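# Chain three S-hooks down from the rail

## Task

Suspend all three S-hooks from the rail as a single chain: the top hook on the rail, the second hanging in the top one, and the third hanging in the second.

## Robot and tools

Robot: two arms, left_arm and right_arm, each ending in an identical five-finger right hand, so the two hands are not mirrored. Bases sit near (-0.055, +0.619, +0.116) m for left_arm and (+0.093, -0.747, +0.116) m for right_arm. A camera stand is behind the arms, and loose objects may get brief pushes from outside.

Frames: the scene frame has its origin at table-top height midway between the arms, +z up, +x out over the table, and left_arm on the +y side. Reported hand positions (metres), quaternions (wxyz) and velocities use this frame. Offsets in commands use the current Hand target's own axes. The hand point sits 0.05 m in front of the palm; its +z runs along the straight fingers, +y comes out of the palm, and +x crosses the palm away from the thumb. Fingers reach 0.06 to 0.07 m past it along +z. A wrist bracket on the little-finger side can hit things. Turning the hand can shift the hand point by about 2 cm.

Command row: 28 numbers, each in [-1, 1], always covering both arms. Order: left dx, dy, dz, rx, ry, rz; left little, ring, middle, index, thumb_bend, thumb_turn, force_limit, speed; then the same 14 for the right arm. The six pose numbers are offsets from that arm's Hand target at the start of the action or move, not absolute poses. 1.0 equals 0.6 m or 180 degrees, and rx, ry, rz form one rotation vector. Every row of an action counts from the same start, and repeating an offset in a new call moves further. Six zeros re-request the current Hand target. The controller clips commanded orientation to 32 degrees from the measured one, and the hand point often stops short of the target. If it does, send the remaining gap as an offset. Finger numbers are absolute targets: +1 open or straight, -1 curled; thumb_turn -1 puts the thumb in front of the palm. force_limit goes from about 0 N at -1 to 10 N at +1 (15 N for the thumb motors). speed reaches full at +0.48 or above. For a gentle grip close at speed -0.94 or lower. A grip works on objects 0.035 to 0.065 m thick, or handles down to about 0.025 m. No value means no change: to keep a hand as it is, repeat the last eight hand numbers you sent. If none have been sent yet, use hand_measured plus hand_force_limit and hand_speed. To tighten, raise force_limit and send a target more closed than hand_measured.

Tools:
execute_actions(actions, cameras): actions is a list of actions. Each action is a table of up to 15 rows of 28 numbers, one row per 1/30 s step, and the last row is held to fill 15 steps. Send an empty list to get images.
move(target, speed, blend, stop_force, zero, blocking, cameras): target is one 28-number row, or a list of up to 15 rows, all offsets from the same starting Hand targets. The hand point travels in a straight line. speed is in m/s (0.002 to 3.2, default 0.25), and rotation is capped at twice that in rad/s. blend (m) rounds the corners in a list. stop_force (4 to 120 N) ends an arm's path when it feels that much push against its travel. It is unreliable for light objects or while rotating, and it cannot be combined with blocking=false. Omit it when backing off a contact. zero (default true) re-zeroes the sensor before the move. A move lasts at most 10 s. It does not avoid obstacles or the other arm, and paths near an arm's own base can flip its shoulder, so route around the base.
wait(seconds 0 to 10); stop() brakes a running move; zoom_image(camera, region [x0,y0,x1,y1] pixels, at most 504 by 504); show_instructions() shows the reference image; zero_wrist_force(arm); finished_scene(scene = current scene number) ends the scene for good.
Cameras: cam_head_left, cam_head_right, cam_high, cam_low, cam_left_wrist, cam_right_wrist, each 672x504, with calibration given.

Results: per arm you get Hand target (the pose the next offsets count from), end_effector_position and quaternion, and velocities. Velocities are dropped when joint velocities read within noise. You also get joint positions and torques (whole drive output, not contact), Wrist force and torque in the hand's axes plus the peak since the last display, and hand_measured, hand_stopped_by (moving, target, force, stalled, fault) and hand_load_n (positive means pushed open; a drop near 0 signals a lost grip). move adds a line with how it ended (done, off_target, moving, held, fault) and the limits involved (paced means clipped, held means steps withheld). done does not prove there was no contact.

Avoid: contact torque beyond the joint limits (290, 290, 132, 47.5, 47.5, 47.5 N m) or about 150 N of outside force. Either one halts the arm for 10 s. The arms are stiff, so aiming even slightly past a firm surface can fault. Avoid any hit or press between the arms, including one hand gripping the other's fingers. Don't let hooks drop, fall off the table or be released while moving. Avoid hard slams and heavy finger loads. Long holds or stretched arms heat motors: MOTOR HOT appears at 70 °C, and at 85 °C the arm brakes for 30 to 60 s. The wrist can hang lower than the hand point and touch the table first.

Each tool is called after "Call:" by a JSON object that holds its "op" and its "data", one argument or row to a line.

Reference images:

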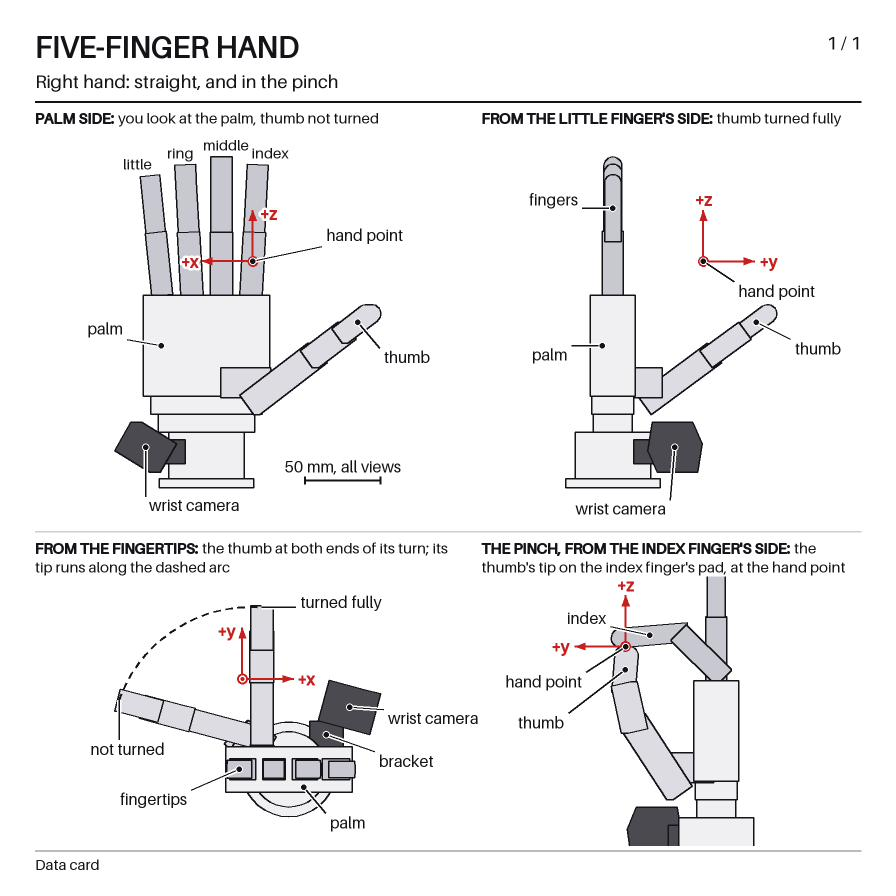

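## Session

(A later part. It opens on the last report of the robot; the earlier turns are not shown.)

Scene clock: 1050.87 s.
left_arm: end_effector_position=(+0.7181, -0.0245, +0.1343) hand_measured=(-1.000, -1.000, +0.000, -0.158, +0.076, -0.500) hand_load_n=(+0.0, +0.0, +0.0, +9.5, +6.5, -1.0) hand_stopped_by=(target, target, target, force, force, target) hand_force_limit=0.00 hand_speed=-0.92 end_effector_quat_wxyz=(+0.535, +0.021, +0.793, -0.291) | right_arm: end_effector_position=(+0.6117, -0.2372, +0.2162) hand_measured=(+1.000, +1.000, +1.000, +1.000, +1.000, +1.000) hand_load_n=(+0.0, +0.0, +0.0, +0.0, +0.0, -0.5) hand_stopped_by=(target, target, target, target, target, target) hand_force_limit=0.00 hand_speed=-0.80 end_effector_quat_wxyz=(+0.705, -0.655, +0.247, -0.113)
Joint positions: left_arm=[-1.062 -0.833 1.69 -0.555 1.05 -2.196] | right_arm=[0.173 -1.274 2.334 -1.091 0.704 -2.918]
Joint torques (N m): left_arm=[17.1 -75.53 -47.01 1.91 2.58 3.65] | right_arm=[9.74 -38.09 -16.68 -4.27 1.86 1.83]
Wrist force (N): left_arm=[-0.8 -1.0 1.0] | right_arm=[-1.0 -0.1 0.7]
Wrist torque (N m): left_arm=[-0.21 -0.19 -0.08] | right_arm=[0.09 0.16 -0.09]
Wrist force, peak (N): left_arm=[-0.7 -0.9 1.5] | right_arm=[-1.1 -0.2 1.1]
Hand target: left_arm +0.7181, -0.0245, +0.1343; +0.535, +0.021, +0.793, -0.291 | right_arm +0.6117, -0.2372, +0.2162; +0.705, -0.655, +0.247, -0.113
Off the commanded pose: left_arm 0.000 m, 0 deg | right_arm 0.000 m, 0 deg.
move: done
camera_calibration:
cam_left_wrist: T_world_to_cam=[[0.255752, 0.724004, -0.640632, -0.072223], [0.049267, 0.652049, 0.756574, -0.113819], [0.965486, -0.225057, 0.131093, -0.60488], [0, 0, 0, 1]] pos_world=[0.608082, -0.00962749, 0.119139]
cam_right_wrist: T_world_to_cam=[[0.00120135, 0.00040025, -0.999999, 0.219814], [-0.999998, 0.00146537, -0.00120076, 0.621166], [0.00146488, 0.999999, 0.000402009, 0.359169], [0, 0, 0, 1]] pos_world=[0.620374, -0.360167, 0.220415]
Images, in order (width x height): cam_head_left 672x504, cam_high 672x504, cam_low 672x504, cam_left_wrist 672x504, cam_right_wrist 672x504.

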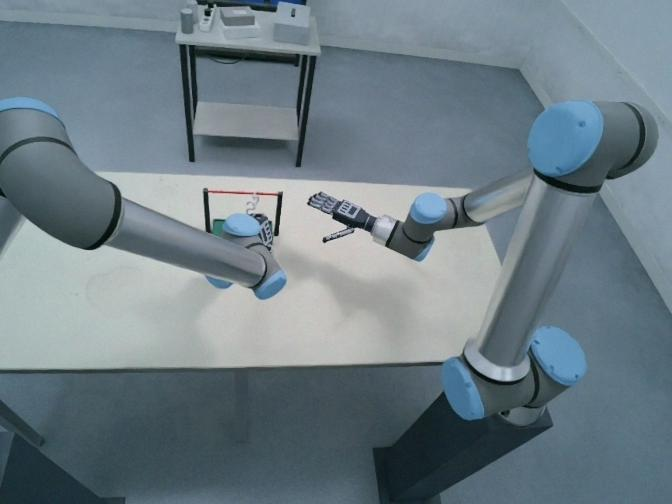

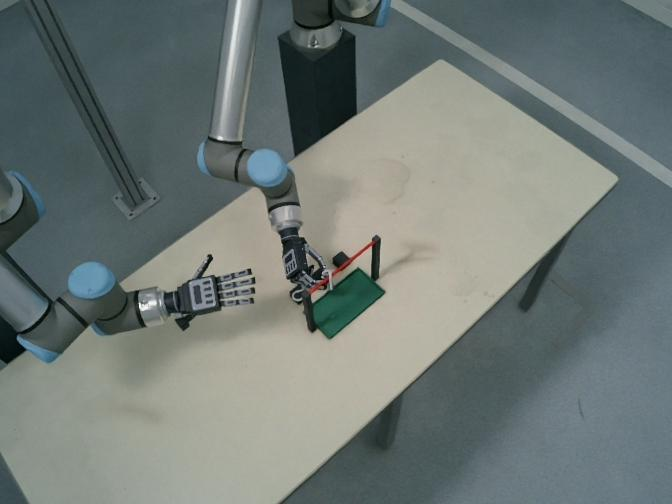

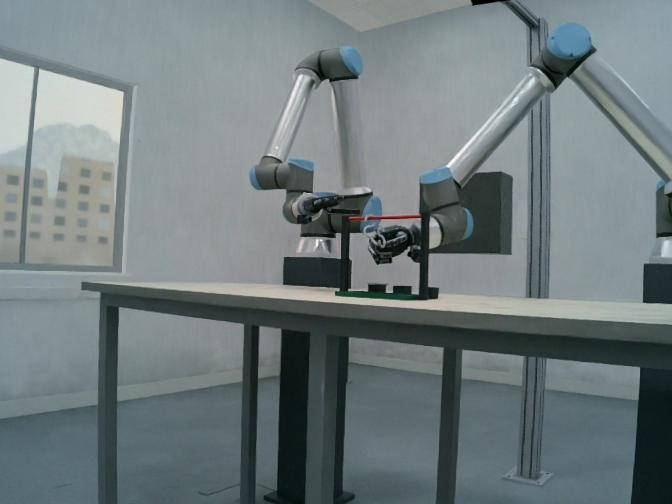

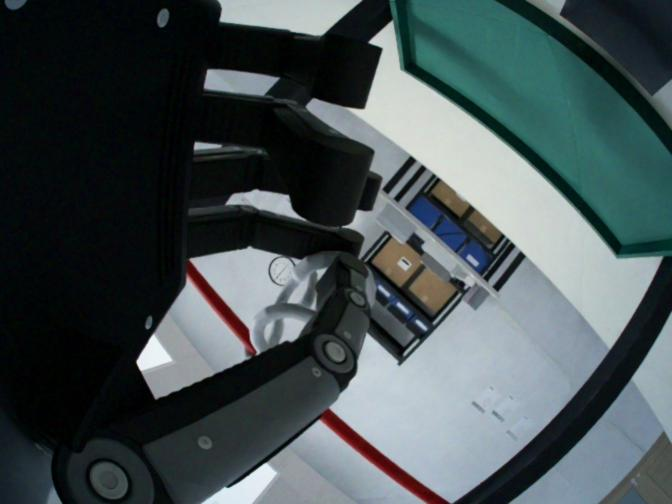

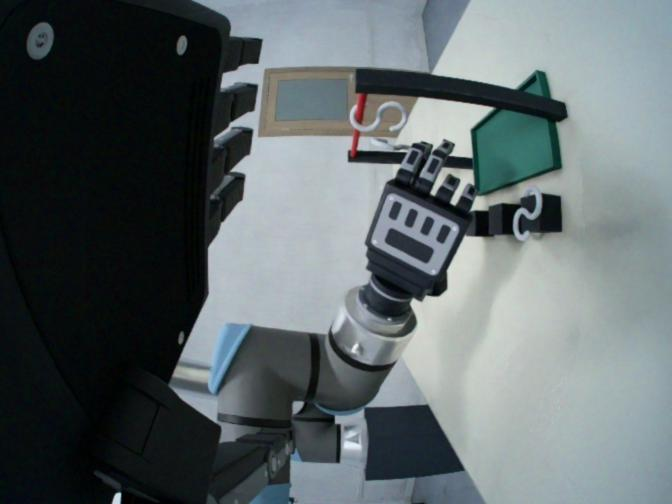

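Call:
{"op": "move", "data": {
  "target": [0.0073, 0.0028, 0.0263, 0, 0, 0, -1, -1, 0.0, -0.45, -0.1, -0.5, 0.0, -0.92, 0, 0, 0, 0, 0, 0, 1, 1, 1, 1, 1, 1, 0, -0.8],
  "speed": 0.03,
  "stop_force": 4,
  "cameras": ["cam_left_wrist", "cam_right_wrist", "cam_head_left", "cam_high", "cam_low"]
}}

Call:
{"op": "zoom_image", "data": {
  "camera": "cam_right_wrist",
  "region": [340, 80, 420, 160]
}}

Call:
{"op": "zoom_image", "data": {
  "camera": "cam_head_left",
  "region": [220, 180, 280, 240]
}}

Call:
{"op": "zoom_image", "data": {
  "camera": "cam_low",
  "region": [350, 200, 410, 260]
}}

Call:
{"op": "zoom_image", "data": {
  "camera": "cam_left_wrist",
  "region": [220, 220, 420, 380]
}}

Scene clock: 1064.87 s.
left_arm: end_effector_position=(+0.7301, -0.0320, +0.1258) hand_measured=(-1.000, -1.000, +0.000, -0.158, +0.076, -0.500) hand_load_n=(+0.0, +0.0, +0.5, +9.5, +7.0, -1.0) hand_stopped_by=(target, target, target, force, force, target) hand_force_limit=0.00 hand_speed=-0.92 end_effector_quat_wxyz=(+0.535, +0.021, +0.793, -0.291) | right_arm: end_effector_position=(+0.6117, -0.2372, +0.2162) hand_measured=(+1.000, +1.000, +1.000, +1.000, +1.000, +1.000) hand_load_n=(+0.0, +0.0, +0.0, +0.0, +0.0, +0.0) hand_stopped_by=(target, target, target, target, target, target) hand_force_limit=0.00 hand_speed=-0.80 end_effector_quat_wxyz=(+0.705, -0.655, +0.247, -0.113)
Joint positions: left_arm=[-1.053 -0.807 1.659 -0.551 1.058 -2.193] | right_arm=[0.173 -1.274 2.334 -1.091 0.704 -2.918]
Joint torques (N m): left_arm=[18.14 -78.98 -46.65 1.54 2.95 3.32] | right_arm=[9.21 -39.8 -15.15 -4.04 1.7 1.81]
Wrist force (N): left_arm=[-0.6 -1.0 1.1] | right_arm=[-0.7 -0.1 0.7]
Wrist torque (N m): left_arm=[-0.24 -0.18 -0.06] | right_arm=[0.08 0.11 -0.07]
Wrist force, peak (N): left_arm=[-0.9 -1.0 1.3] | right_arm=[-1.1 0.4 0.9]
Hand target: left_arm +0.7301, -0.0320, +0.1258; +0.535, +0.021, +0.793, -0.291 | right_arm +0.6117, -0.2372, +0.2162; +0.705, -0.655, +0.247, -0.113
Off the commanded pose: left_arm 0.000 m, 0 deg | right_arm 0.000 m, 0 deg.
move: done
camera_calibration:
cam_left_wrist: T_world_to_cam=[[0.255752, 0.724004, -0.640632, -0.0753459], [0.049267, 0.652049, 0.756574, -0.103008], [0.965486, -0.225057, 0.131093, -0.616929], [0, 0, 0, 1]] pos_world=[0.619982, -0.0171275, 0.110539]
cam_right_wrist: T_world_to_cam=[[0.00120135, 0.00040025, -0.999999, 0.219814], [-0.999998, 0.00146537, -0.00120076, 0.621166], [0.00146488, 0.999999, 0.000402009, 0.359169], [0, 0, 0, 1]] pos_world=[0.620374, -0.360167, 0.220415]
Images, in order (width x height): cam_head_left 672x504, cam_high 672x504, cam_low 672x504, cam_left_wrist 672x504, cam_right_wrist 672x504.

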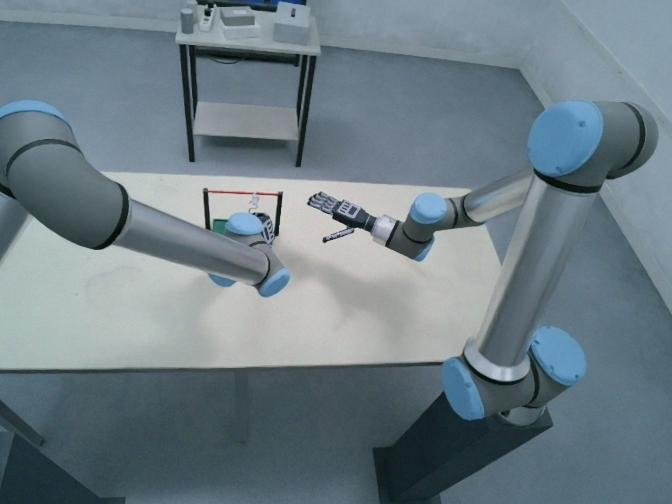

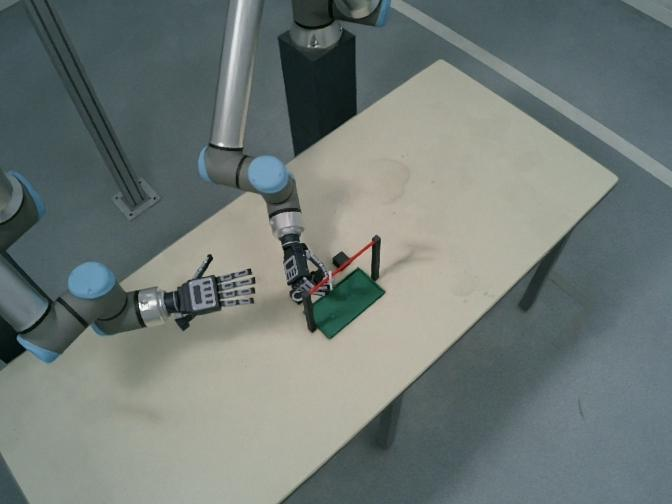

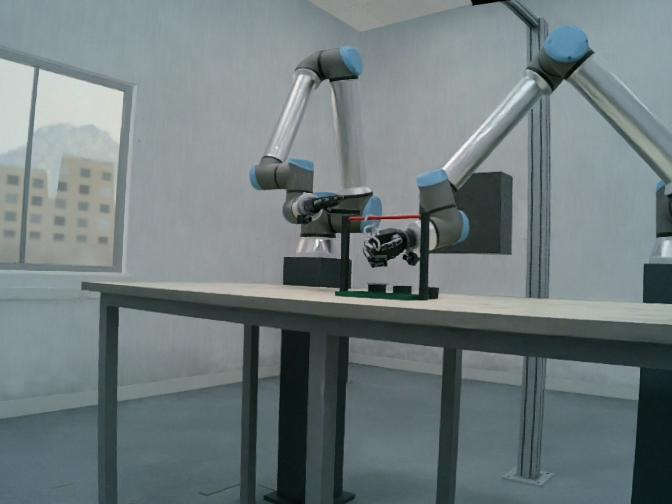

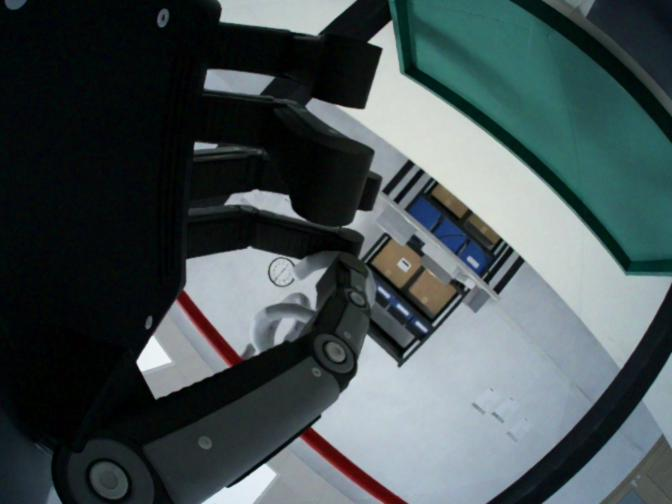

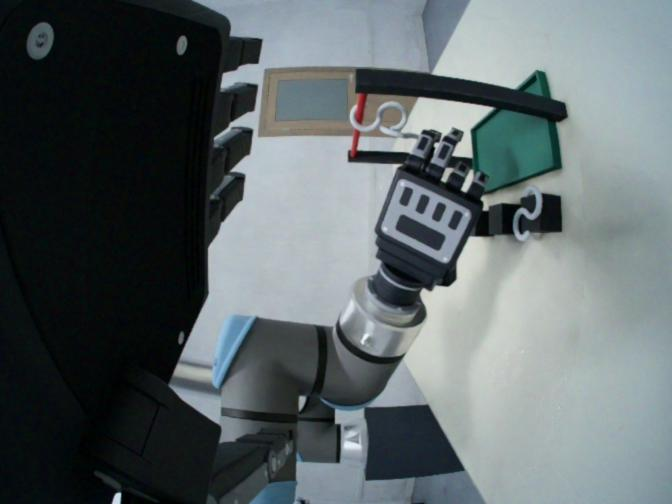

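Scaled by 6.300 from the camera's 672x504 image, which has a finer 960x720 frame.

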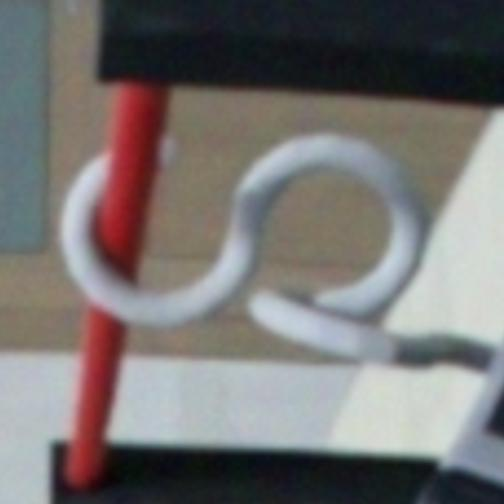

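Scaled by 8.400 from the camera's 672x504 image, which has a finer 960x720 frame.

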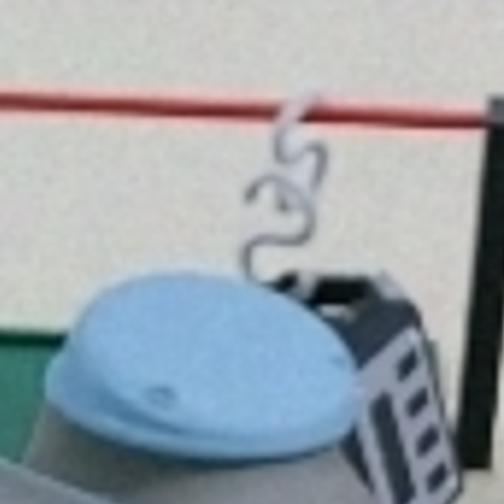

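Scaled by 8.400 from the camera's 672x504 image, which has a finer 960x720 frame.

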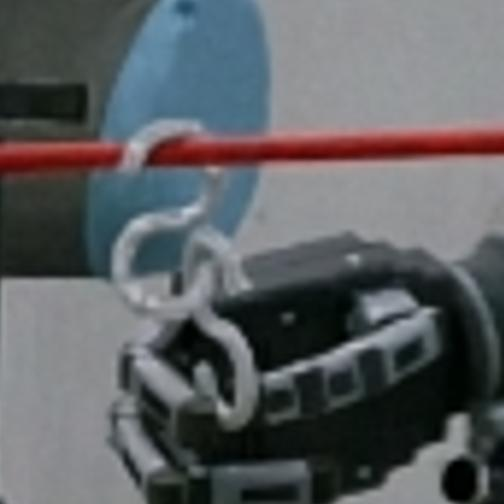

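Scaled by 2.520 from the camera's 672x504 image, which has a finer 960x720 frame.

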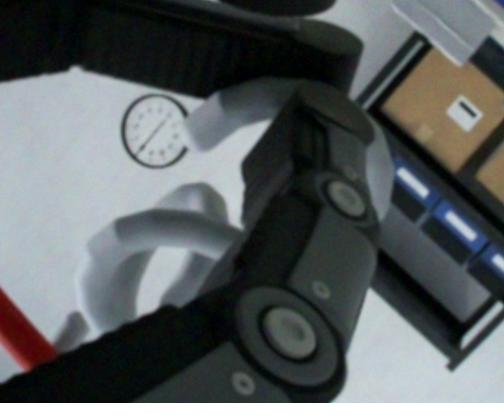

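Call:
{"op": "execute_actions", "data": {
  "actions": [],
  "cameras": ["cam_right_wrist","cam_low","cam_head_left"]
}}

Call:
{"op": "zoom_image", "data": {
  "camera": "cam_right_wrist",
  "region": [340, 80, 420, 160]
}}

Call:
{"op": "zoom_image", "data": {
  "camera": "cam_low",
  "region": [310, 150, 410, 250]
}}

Scene clock: 1091.93 s.
left_arm: end_effector_position=(+0.7301, -0.0320, +0.1258) hand_measured=(-1.000, -1.000, +0.000, -0.158, +0.076, -0.500) hand_load_n=(+0.5, +0.0, +0.0, +9.0, +7.0, -1.0) hand_stopped_by=(target, target, target, force, force, target) hand_force_limit=0.00 hand_speed=-0.92 end_effector_quat_wxyz=(+0.535, +0.021, +0.793, -0.291) | right_arm: end_effector_position=(+0.6117, -0.2372, +0.2162) hand_measured=(+1.000, +1.000, +1.000, +1.000, +1.000, +1.000) hand_load_n=(+0.0, +0.0, +0.0, -0.5, +0.0, -0.5) hand_stopped_by=(target, target, target, target, target, target) hand_force_limit=0.00 hand_speed=-0.80 end_effector_quat_wxyz=(+0.705, -0.655, +0.247, -0.113)
Joint positions: left_arm=[-1.053 -0.807 1.659 -0.551 1.058 -2.193] | right_arm=[0.173 -1.274 2.334 -1.091 0.704 -2.918]
Joint velocities: within noise
Joint torques (N m): left_arm=[17.13 -77.53 -46.39 1.78 3.03 3.51] | right_arm=[11.51 -35.78 -13.4 -4.06 1.77 1.94]
Wrist force (N): left_arm=[-0.6 -0.6 1.1] | right_arm=[-0.8 0.4 0.8]
Wrist torque (N m): left_arm=[-0.18 -0.19 -0.05] | right_arm=[0.15 0.12 -0.06]
Wrist force, peak (N): left_arm=[-0.8 -0.9 1.5] | right_arm=[-1.1 0.2 1.2]
Hand target: left_arm +0.7301, -0.0320, +0.1258; +0.535, +0.021, +0.793, -0.291 | right_arm +0.6117, -0.2372, +0.2162; +0.705, -0.655, +0.247, -0.113
Off the commanded pose: left_arm 0.000 m, 0 deg | right_arm 0.000 m, 0 deg.
camera_calibration:
cam_right_wrist: T_world_to_cam=[[0.00120135, 0.00040025, -0.999999, 0.219814], [-0.999998, 0.00146537, -0.00120076, 0.621166], [0.00146488, 0.999999, 0.000402009, 0.359169], [0, 0, 0, 1]] pos_world=[0.620374, -0.360167, 0.220415]
Images, in order (width x height): cam_head_left 672x504, cam_low 672x504, cam_right_wrist 672x504.

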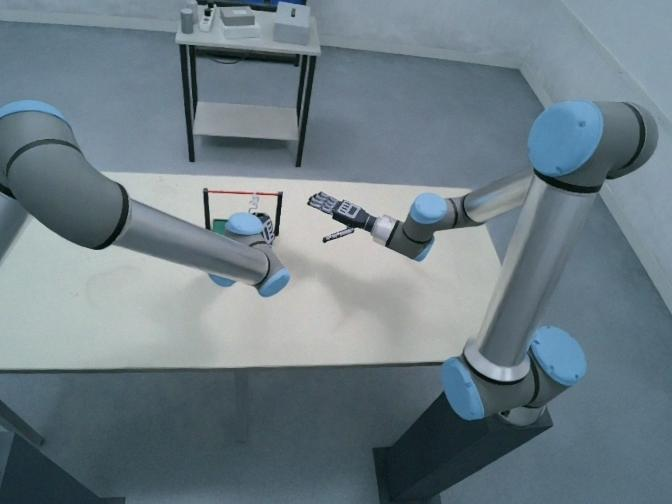

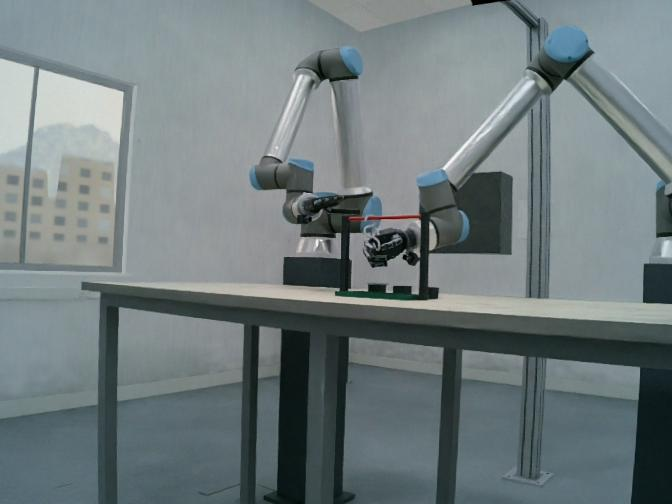

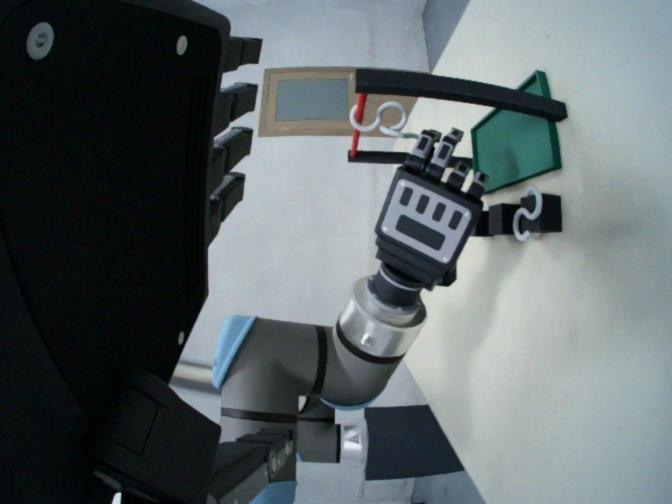

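Scaled by 6.300 from the camera's 672x504 image, which has a finer 960x720 frame.

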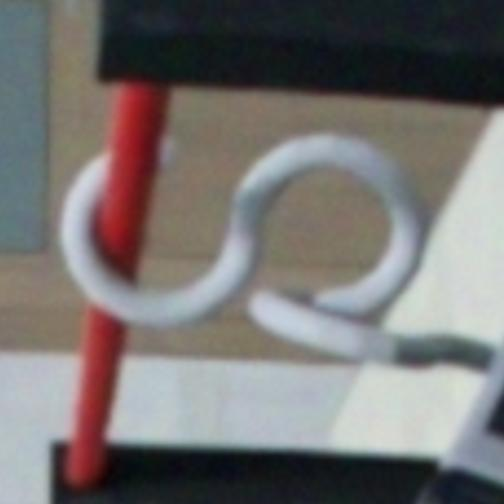

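Scaled by 5.040 from the camera's 672x504 image, which has a finer 960x720 frame.

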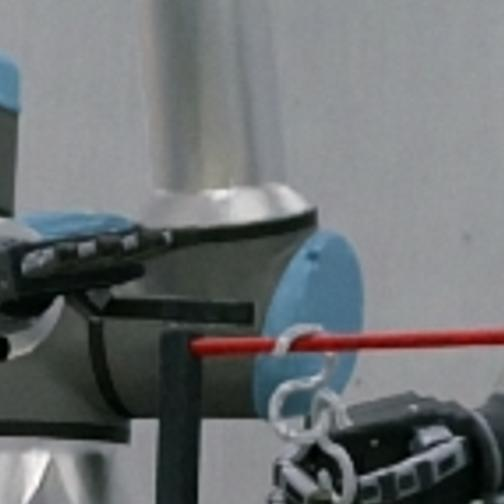

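Call:
{"op": "move", "data": {
  "target": [0.00215,0.00059,0.0144,0,0,0,-1,-1,0.0,-0.45,-0.1,-0.5,0.0,-0.92,0,0,0,0,0,0,1,1,1,1,1,1,0,-0.8],
  "speed": 0.02,
  "stop_force": 4,
  "cameras": ["cam_right_wrist","cam_low","cam_head_left","cam_high"]
}}

Call:
{"op": "zoom_image", "data": {
  "camera": "cam_right_wrist",
  "region": [340, 80, 420, 160]
}}

Call:
{"op": "zoom_image", "data": {
  "camera": "cam_low",
  "region": [345, 205, 395, 255]
}}

Call:
{"op": "zoom_image", "data": {
  "camera": "cam_head_left",
  "region": [220, 170, 300, 250]
}}

Scene clock: 1100.03 s.
left_arm: end_effector_position=(+0.7369, -0.0362, +0.1223) hand_measured=(-1.000, -1.000, +0.000, -0.158, +0.076, -0.500) hand_load_n=(+0.0, +0.0, +0.0, +9.5, +6.5, -1.0) hand_stopped_by=(target, target, target, force, force, target) hand_force_limit=0.00 hand_speed=-0.92 end_effector_quat_wxyz=(+0.535, +0.021, +0.793, -0.291) | right_arm: end_effector_position=(+0.6117, -0.2372, +0.2162) hand_measured=(+1.000, +1.000, +1.000, +1.000, +1.000, +1.000) hand_load_n=(+0.0, +0.0, +0.0, +0.0, +0.0, -0.5) hand_stopped_by=(target, target, target, target, target, target) hand_force_limit=0.00 hand_speed=-0.80 end_effector_quat_wxyz=(+0.705, -0.655, +0.247, -0.113)
Joint positions: left_arm=[-1.048 -0.795 1.641 -0.547 1.063 -2.192] | right_arm=[0.173 -1.274 2.334 -1.091 0.704 -2.918]
Joint torques (N m): left_arm=[17.7 -77.53 -46.71 1.67 3.04 3.44] | right_arm=[9.9 -37.17 -13.21 -4.15 1.83 1.92]
Wrist force (N): left_arm=[-0.7 -0.4 1.2] | right_arm=[-1.0 0.4 0.7]
Wrist torque (N m): left_arm=[-0.14 -0.15 -0.06] | right_arm=[0.16 0.16 -0.07]
Wrist force, peak (N): left_arm=[-0.8 -1.0 1.4] | right_arm=[-1.3 0.5 0.8]
Hand target: left_arm +0.7369, -0.0362, +0.1223; +0.535, +0.021, +0.793, -0.291 | right_arm +0.6117, -0.2372, +0.2162; +0.705, -0.655, +0.247, -0.113
Off the commanded pose: left_arm 0.000 m, 0 deg | right_arm 0.000 m, 0 deg.
move: done
camera_calibration:
cam_right_wrist: T_world_to_cam=[[0.00120135, 0.00040025, -0.999999, 0.219814], [-0.999998, 0.00146537, -0.00120076, 0.621166], [0.00146488, 0.999999, 0.000402009, 0.359169], [0, 0, 0, 1]] pos_world=[0.620374, -0.360167, 0.220415]
Images, in order (width x height): cam_head_left 672x504, cam_high 672x504, cam_low 672x504, cam_right_wrist 672x504.

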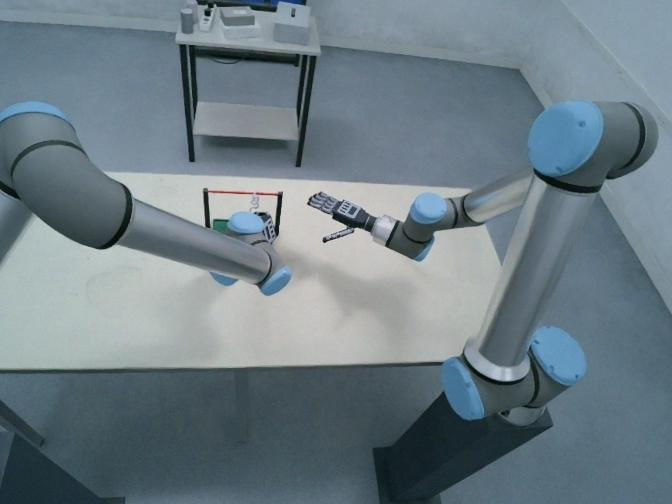

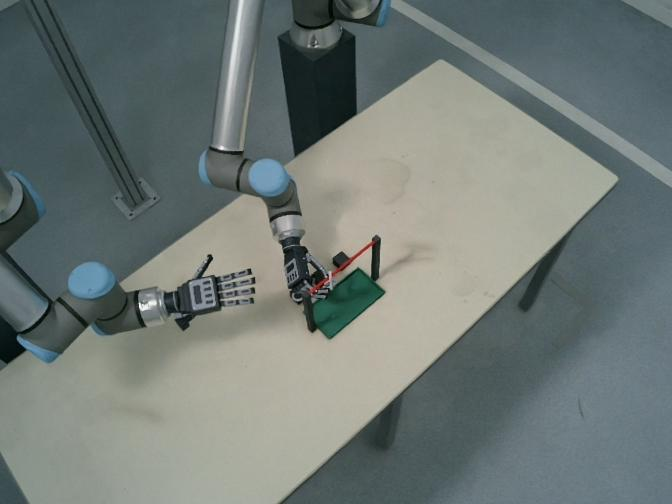

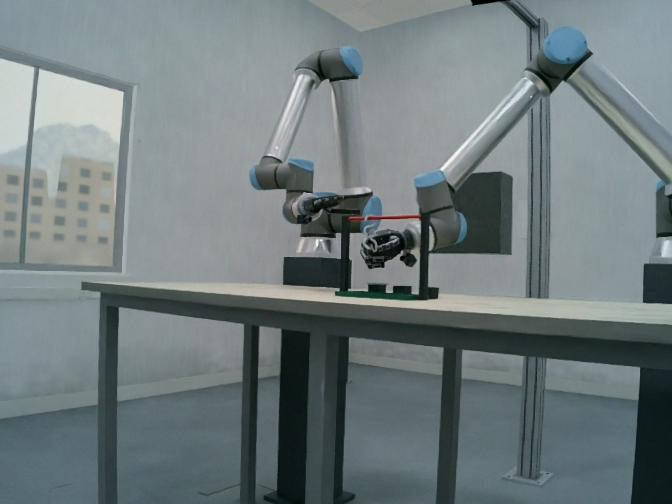

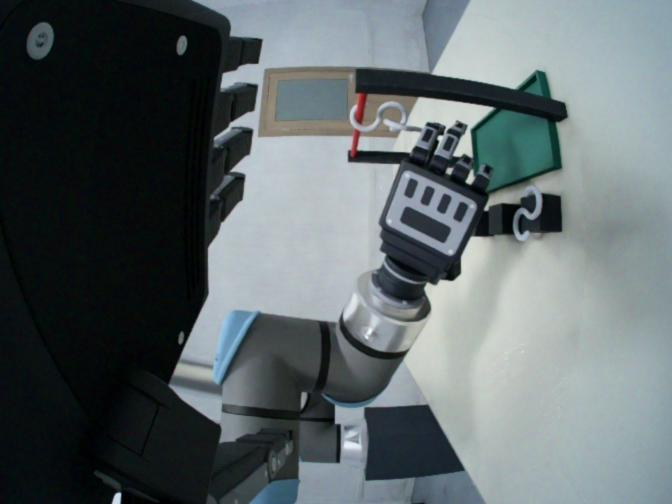

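Scaled by 6.300 from the camera's 672x504 image, which has a finer 960x720 frame.

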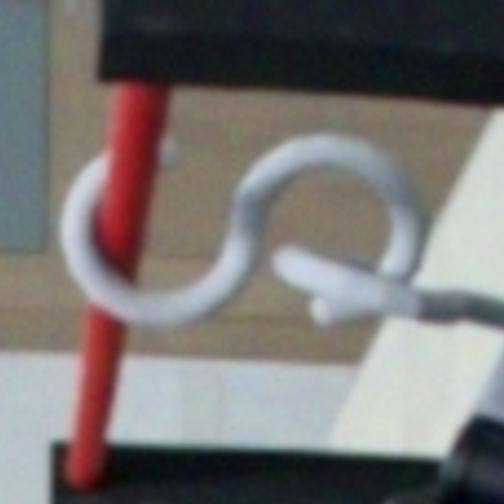

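Scaled by 10.080 from the camera's 672x504 image, which has a finer 960x720 frame.

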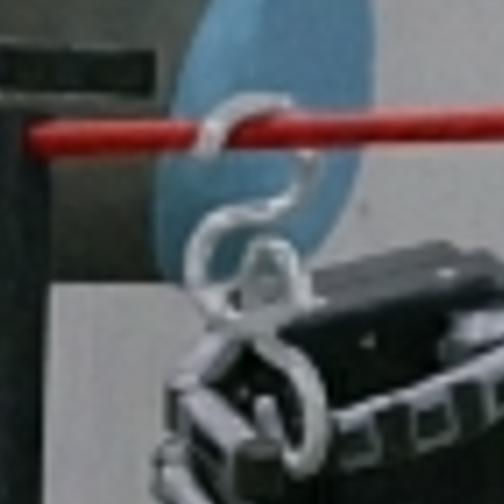

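Scaled by 6.300 from the camera's 672x504 image, which has a finer 960x720 frame.

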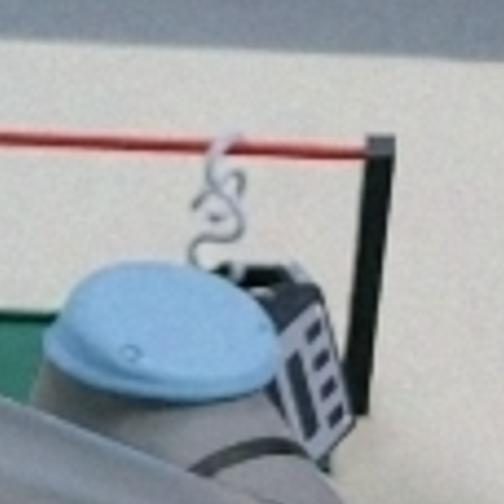

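Call:
{"op": "move", "data": {
  "target": [0.0036,0.00132,0.01394,0,0,0,-1,-1,0.0,-0.45,-0.1,-0.5,0.0,-0.92,0,0,0,0,0,0,1,1,1,1,1,1,0,-0.8],
  "speed": 0.02,
  "stop_force": 4,
  "cameras": ["cam_right_wrist","cam_low","cam_head_left"]
}}

Call:
{"op": "zoom_image", "data": {
  "camera": "cam_right_wrist",
  "region": [340, 80, 420, 160]
}}

Call:
{"op": "zoom_image", "data": {
  "camera": "cam_low",
  "region": [345, 205, 395, 255]
}}

Call:
{"op": "zoom_image", "data": {
  "camera": "cam_head_left",
  "region": [220, 170, 300, 250]
}}

Scene clock: 1107.67 s.
left_arm: end_effector_position=(+0.7432, -0.0402, +0.1179) hand_measured=(-1.000, -1.000, +0.000, -0.158, +0.076, -0.500) hand_load_n=(+0.0, +0.0, +0.0, +9.5, +7.0, -1.0) hand_stopped_by=(target, target, target, force, force, target) hand_force_limit=0.00 hand_speed=-0.92 end_effector_quat_wxyz=(+0.535, +0.021, +0.793, -0.291) | right_arm: end_effector_position=(+0.6117, -0.2372, +0.2162) hand_measured=(+1.000, +1.000, +1.000, +1.000, +1.000, +1.000) hand_load_n=(+0.0, +0.0, +0.0, +0.0, -0.5, +0.0) hand_stopped_by=(target, target, target, target, target, target) hand_force_limit=0.00 hand_speed=-0.80 end_effector_quat_wxyz=(+0.705, -0.655, +0.247, -0.113)
Joint positions: left_arm=[-1.044 -0.781 1.624 -0.544 1.068 -2.19] | right_arm=[0.173 -1.274 2.334 -1.091 0.704 -2.918]
Joint torques (N m): left_arm=[17.12 -79.07 -47.44 1.93 2.88 3.46] | right_arm=[8.38 -37.76 -13.74 -3.97 1.43 1.71]
Wrist force (N): left_arm=[-1.0 -0.6 1.4] | right_arm=[-1.1 -0.4 0.9]
Wrist torque (N m): left_arm=[-0.16 -0.10 -0.07] | right_arm=[0.03 0.16 -0.10]
Wrist force, peak (N): left_arm=[-0.9 -0.9 1.3] | right_arm=[-1.5 0.0 0.3]
Hand target: left_arm +0.7432, -0.0402, +0.1179; +0.535, +0.021, +0.793, -0.291 | right_arm +0.6117, -0.2372, +0.2162; +0.705, -0.655, +0.247, -0.113
Off the commanded pose: left_arm 0.000 m, 0 deg | right_arm 0.000 m, 0 deg.
move: done
camera_calibration:
cam_right_wrist: T_world_to_cam=[[0.00120135, 0.00040025, -0.999999, 0.219814], [-0.999998, 0.00146537, -0.00120076, 0.621166], [0.00146488, 0.999999, 0.000402009, 0.359169], [0, 0, 0, 1]] pos_world=[0.620374, -0.360167, 0.220415]
Images, in order (width x height): cam_head_left 672x504, cam_low 672x504, cam_right_wrist 672x504.

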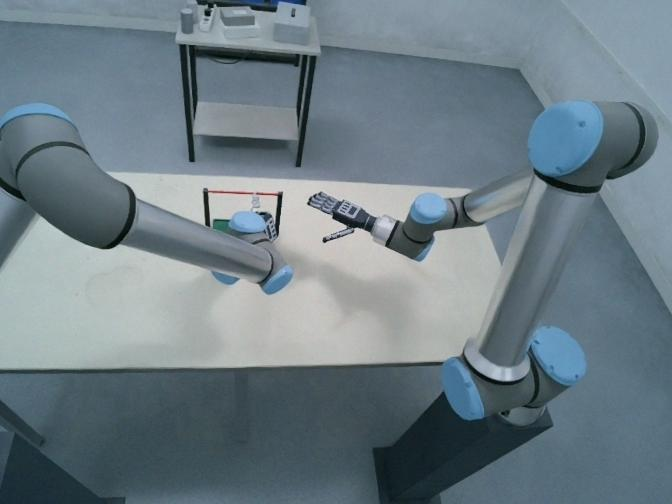

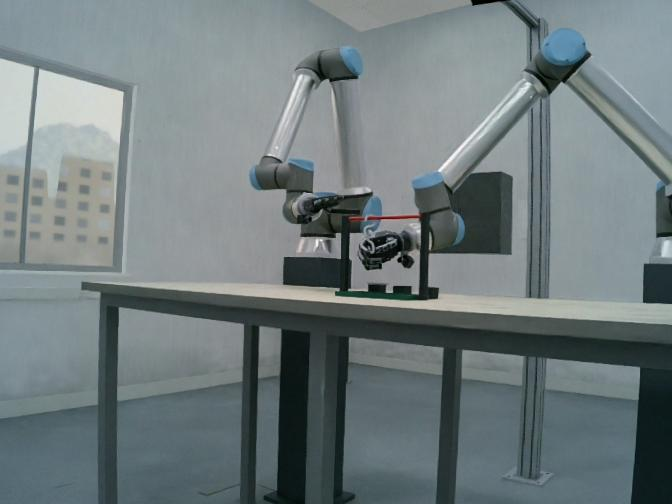

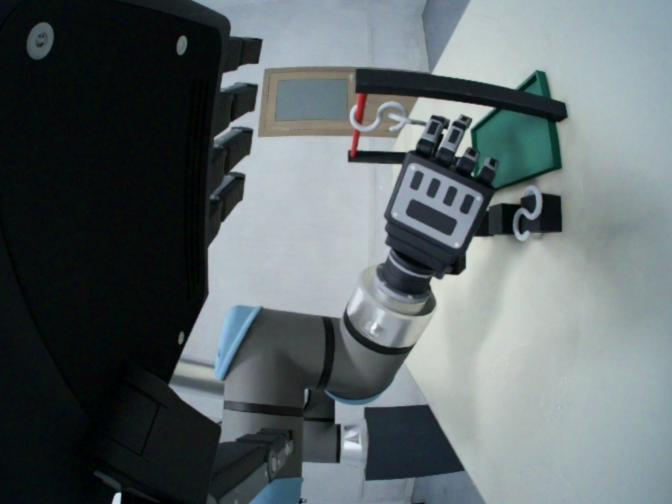

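Scaled by 6.300 from the camera's 672x504 image, which has a finer 960x720 frame.

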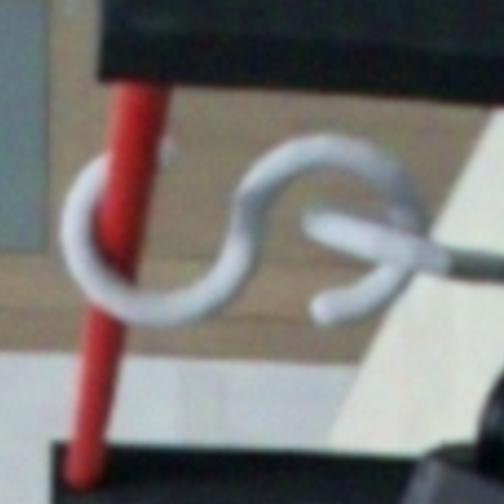

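Scaled by 10.080 from the camera's 672x504 image, which has a finer 960x720 frame.

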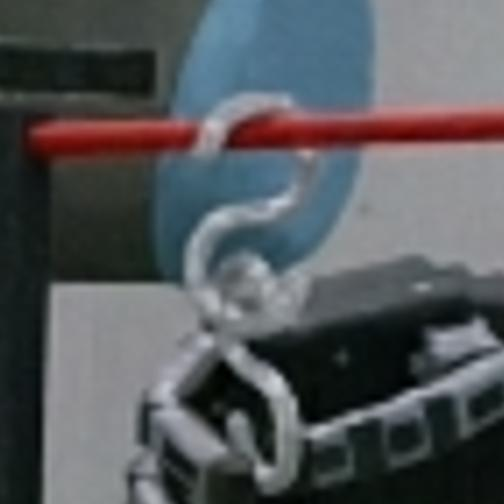

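Scaled by 6.300 from the camera's 672x504 image, which has a finer 960x720 frame.

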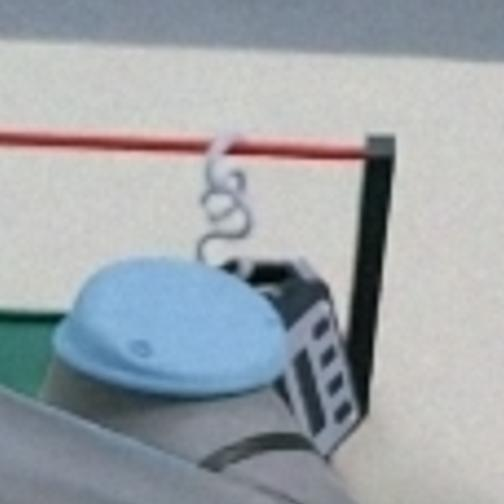

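Call:
{"op": "move", "data": {
  "target": [0.01291,0.00658,0.00389,0,0,0,-1,-1,0.0,-0.45,-0.1,-0.5,0.0,-0.92,0,0,0,0,0,0,1,1,1,1,1,1,0,-0.8],
  "speed": 0.01,
  "stop_force": 4,
  "cameras": ["cam_right_wrist","cam_low","cam_head_left"]
}}

Call:
{"op": "zoom_image", "data": {
  "camera": "cam_right_wrist",
  "region": [340, 80, 420, 160]
}}

Call:
{"op": "zoom_image", "data": {
  "camera": "cam_low",
  "region": [345, 205, 395, 255]
}}

Call:
{"op": "zoom_image", "data": {
  "camera": "cam_head_left",
  "region": [220, 170, 300, 250]
}}

Scene clock: 1116.13 s.
left_arm: end_effector_position=(+0.7432, -0.0402, +0.1089) hand_measured=(-1.000, -1.000, +0.000, -0.158, +0.076, -0.500) hand_load_n=(+0.0, +0.0, +0.0, +9.5, +7.0, -1.0) hand_stopped_by=(target, target, target, force, force, target) hand_force_limit=0.00 hand_speed=-0.92 end_effector_quat_wxyz=(+0.535, +0.021, +0.793, -0.291) | right_arm: end_effector_position=(+0.6117, -0.2372, +0.2162) hand_measured=(+1.000, +1.000, +1.000, +1.000, +1.000, +1.000) hand_load_n=(+0.0, +0.0, +0.0, +0.0, +0.0, +0.0) hand_stopped_by=(target, target, target, target, target, target) hand_force_limit=0.00 hand_speed=-0.80 end_effector_quat_wxyz=(+0.705, -0.655, +0.247, -0.113)
Joint positions: left_arm=[-1.044 -0.77 1.624 -0.555 1.068 -2.19] | right_arm=[0.173 -1.274 2.334 -1.091 0.704 -2.918]
Joint torques (N m): left_arm=[14.53 -79.5 -46.67 -3.15 2.62 3.12] | right_arm=[9.52 -38.11 -13.46 -3.82 1.53 1.83]
Wrist force (N): left_arm=[-0.8 -0.5 1.3] | right_arm=[-0.7 0.0 0.7]
Wrist torque (N m): left_arm=[-0.14 -0.14 -0.06] | right_arm=[0.10 0.11 -0.07]
Wrist force, peak (N): left_arm=[-1.0 -0.7 1.5] | right_arm=[-0.9 0.2 1.4]
Hand target: left_arm +0.7432, -0.0402, +0.1089; +0.535, +0.021, +0.793, -0.291 | right_arm +0.6117, -0.2372, +0.2162; +0.705, -0.655, +0.247, -0.113
Off the commanded pose: left_arm 0.000 m, 0 deg | right_arm 0.000 m, 0 deg.
move: done
camera_calibration:
cam_right_wrist: T_world_to_cam=[[0.00120135, 0.00040025, -0.999999, 0.219814], [-0.999998, 0.00146537, -0.00120076, 0.621166], [0.00146488, 0.999999, 0.000402009, 0.359169], [0, 0, 0, 1]] pos_world=[0.620374, -0.360167, 0.220415]
Images, in order (width x height): cam_head_left 672x504, cam_low 672x504, cam_right_wrist 672x504.

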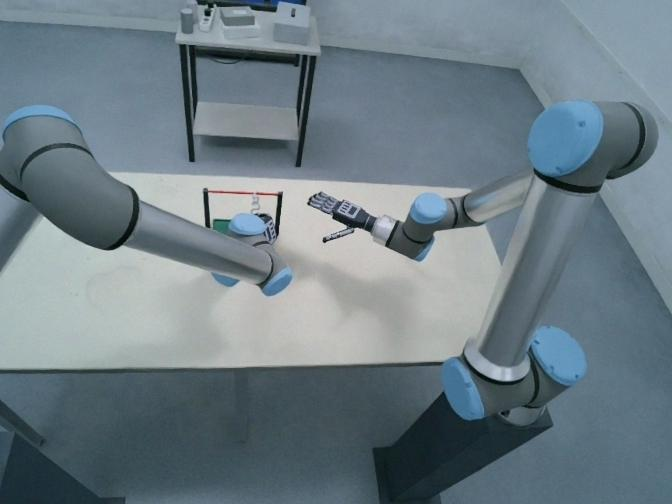

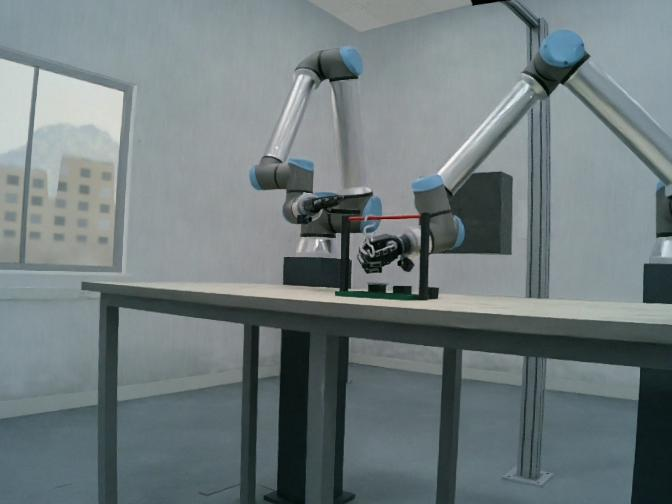

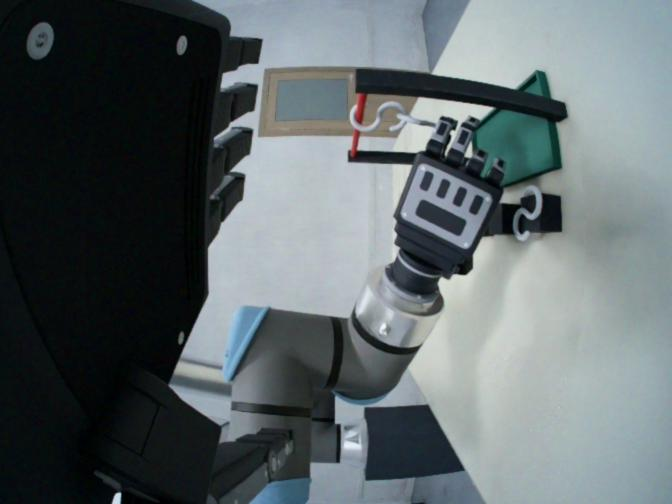

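Scaled by 6.300 from the camera's 672x504 image, which has a finer 960x720 frame.

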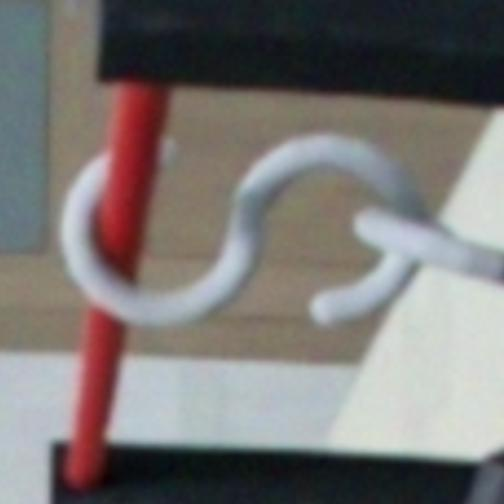

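Scaled by 10.080 from the camera's 672x504 image, which has a finer 960x720 frame.

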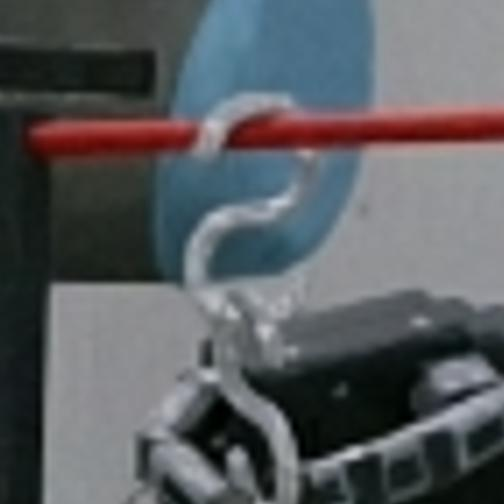

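Scaled by 6.300 from the camera's 672x504 image, which has a finer 960x720 frame.

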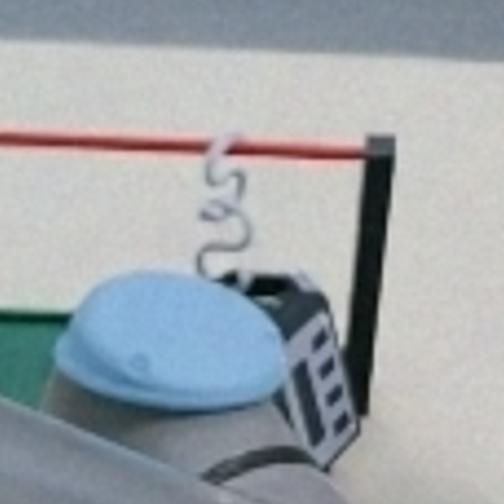

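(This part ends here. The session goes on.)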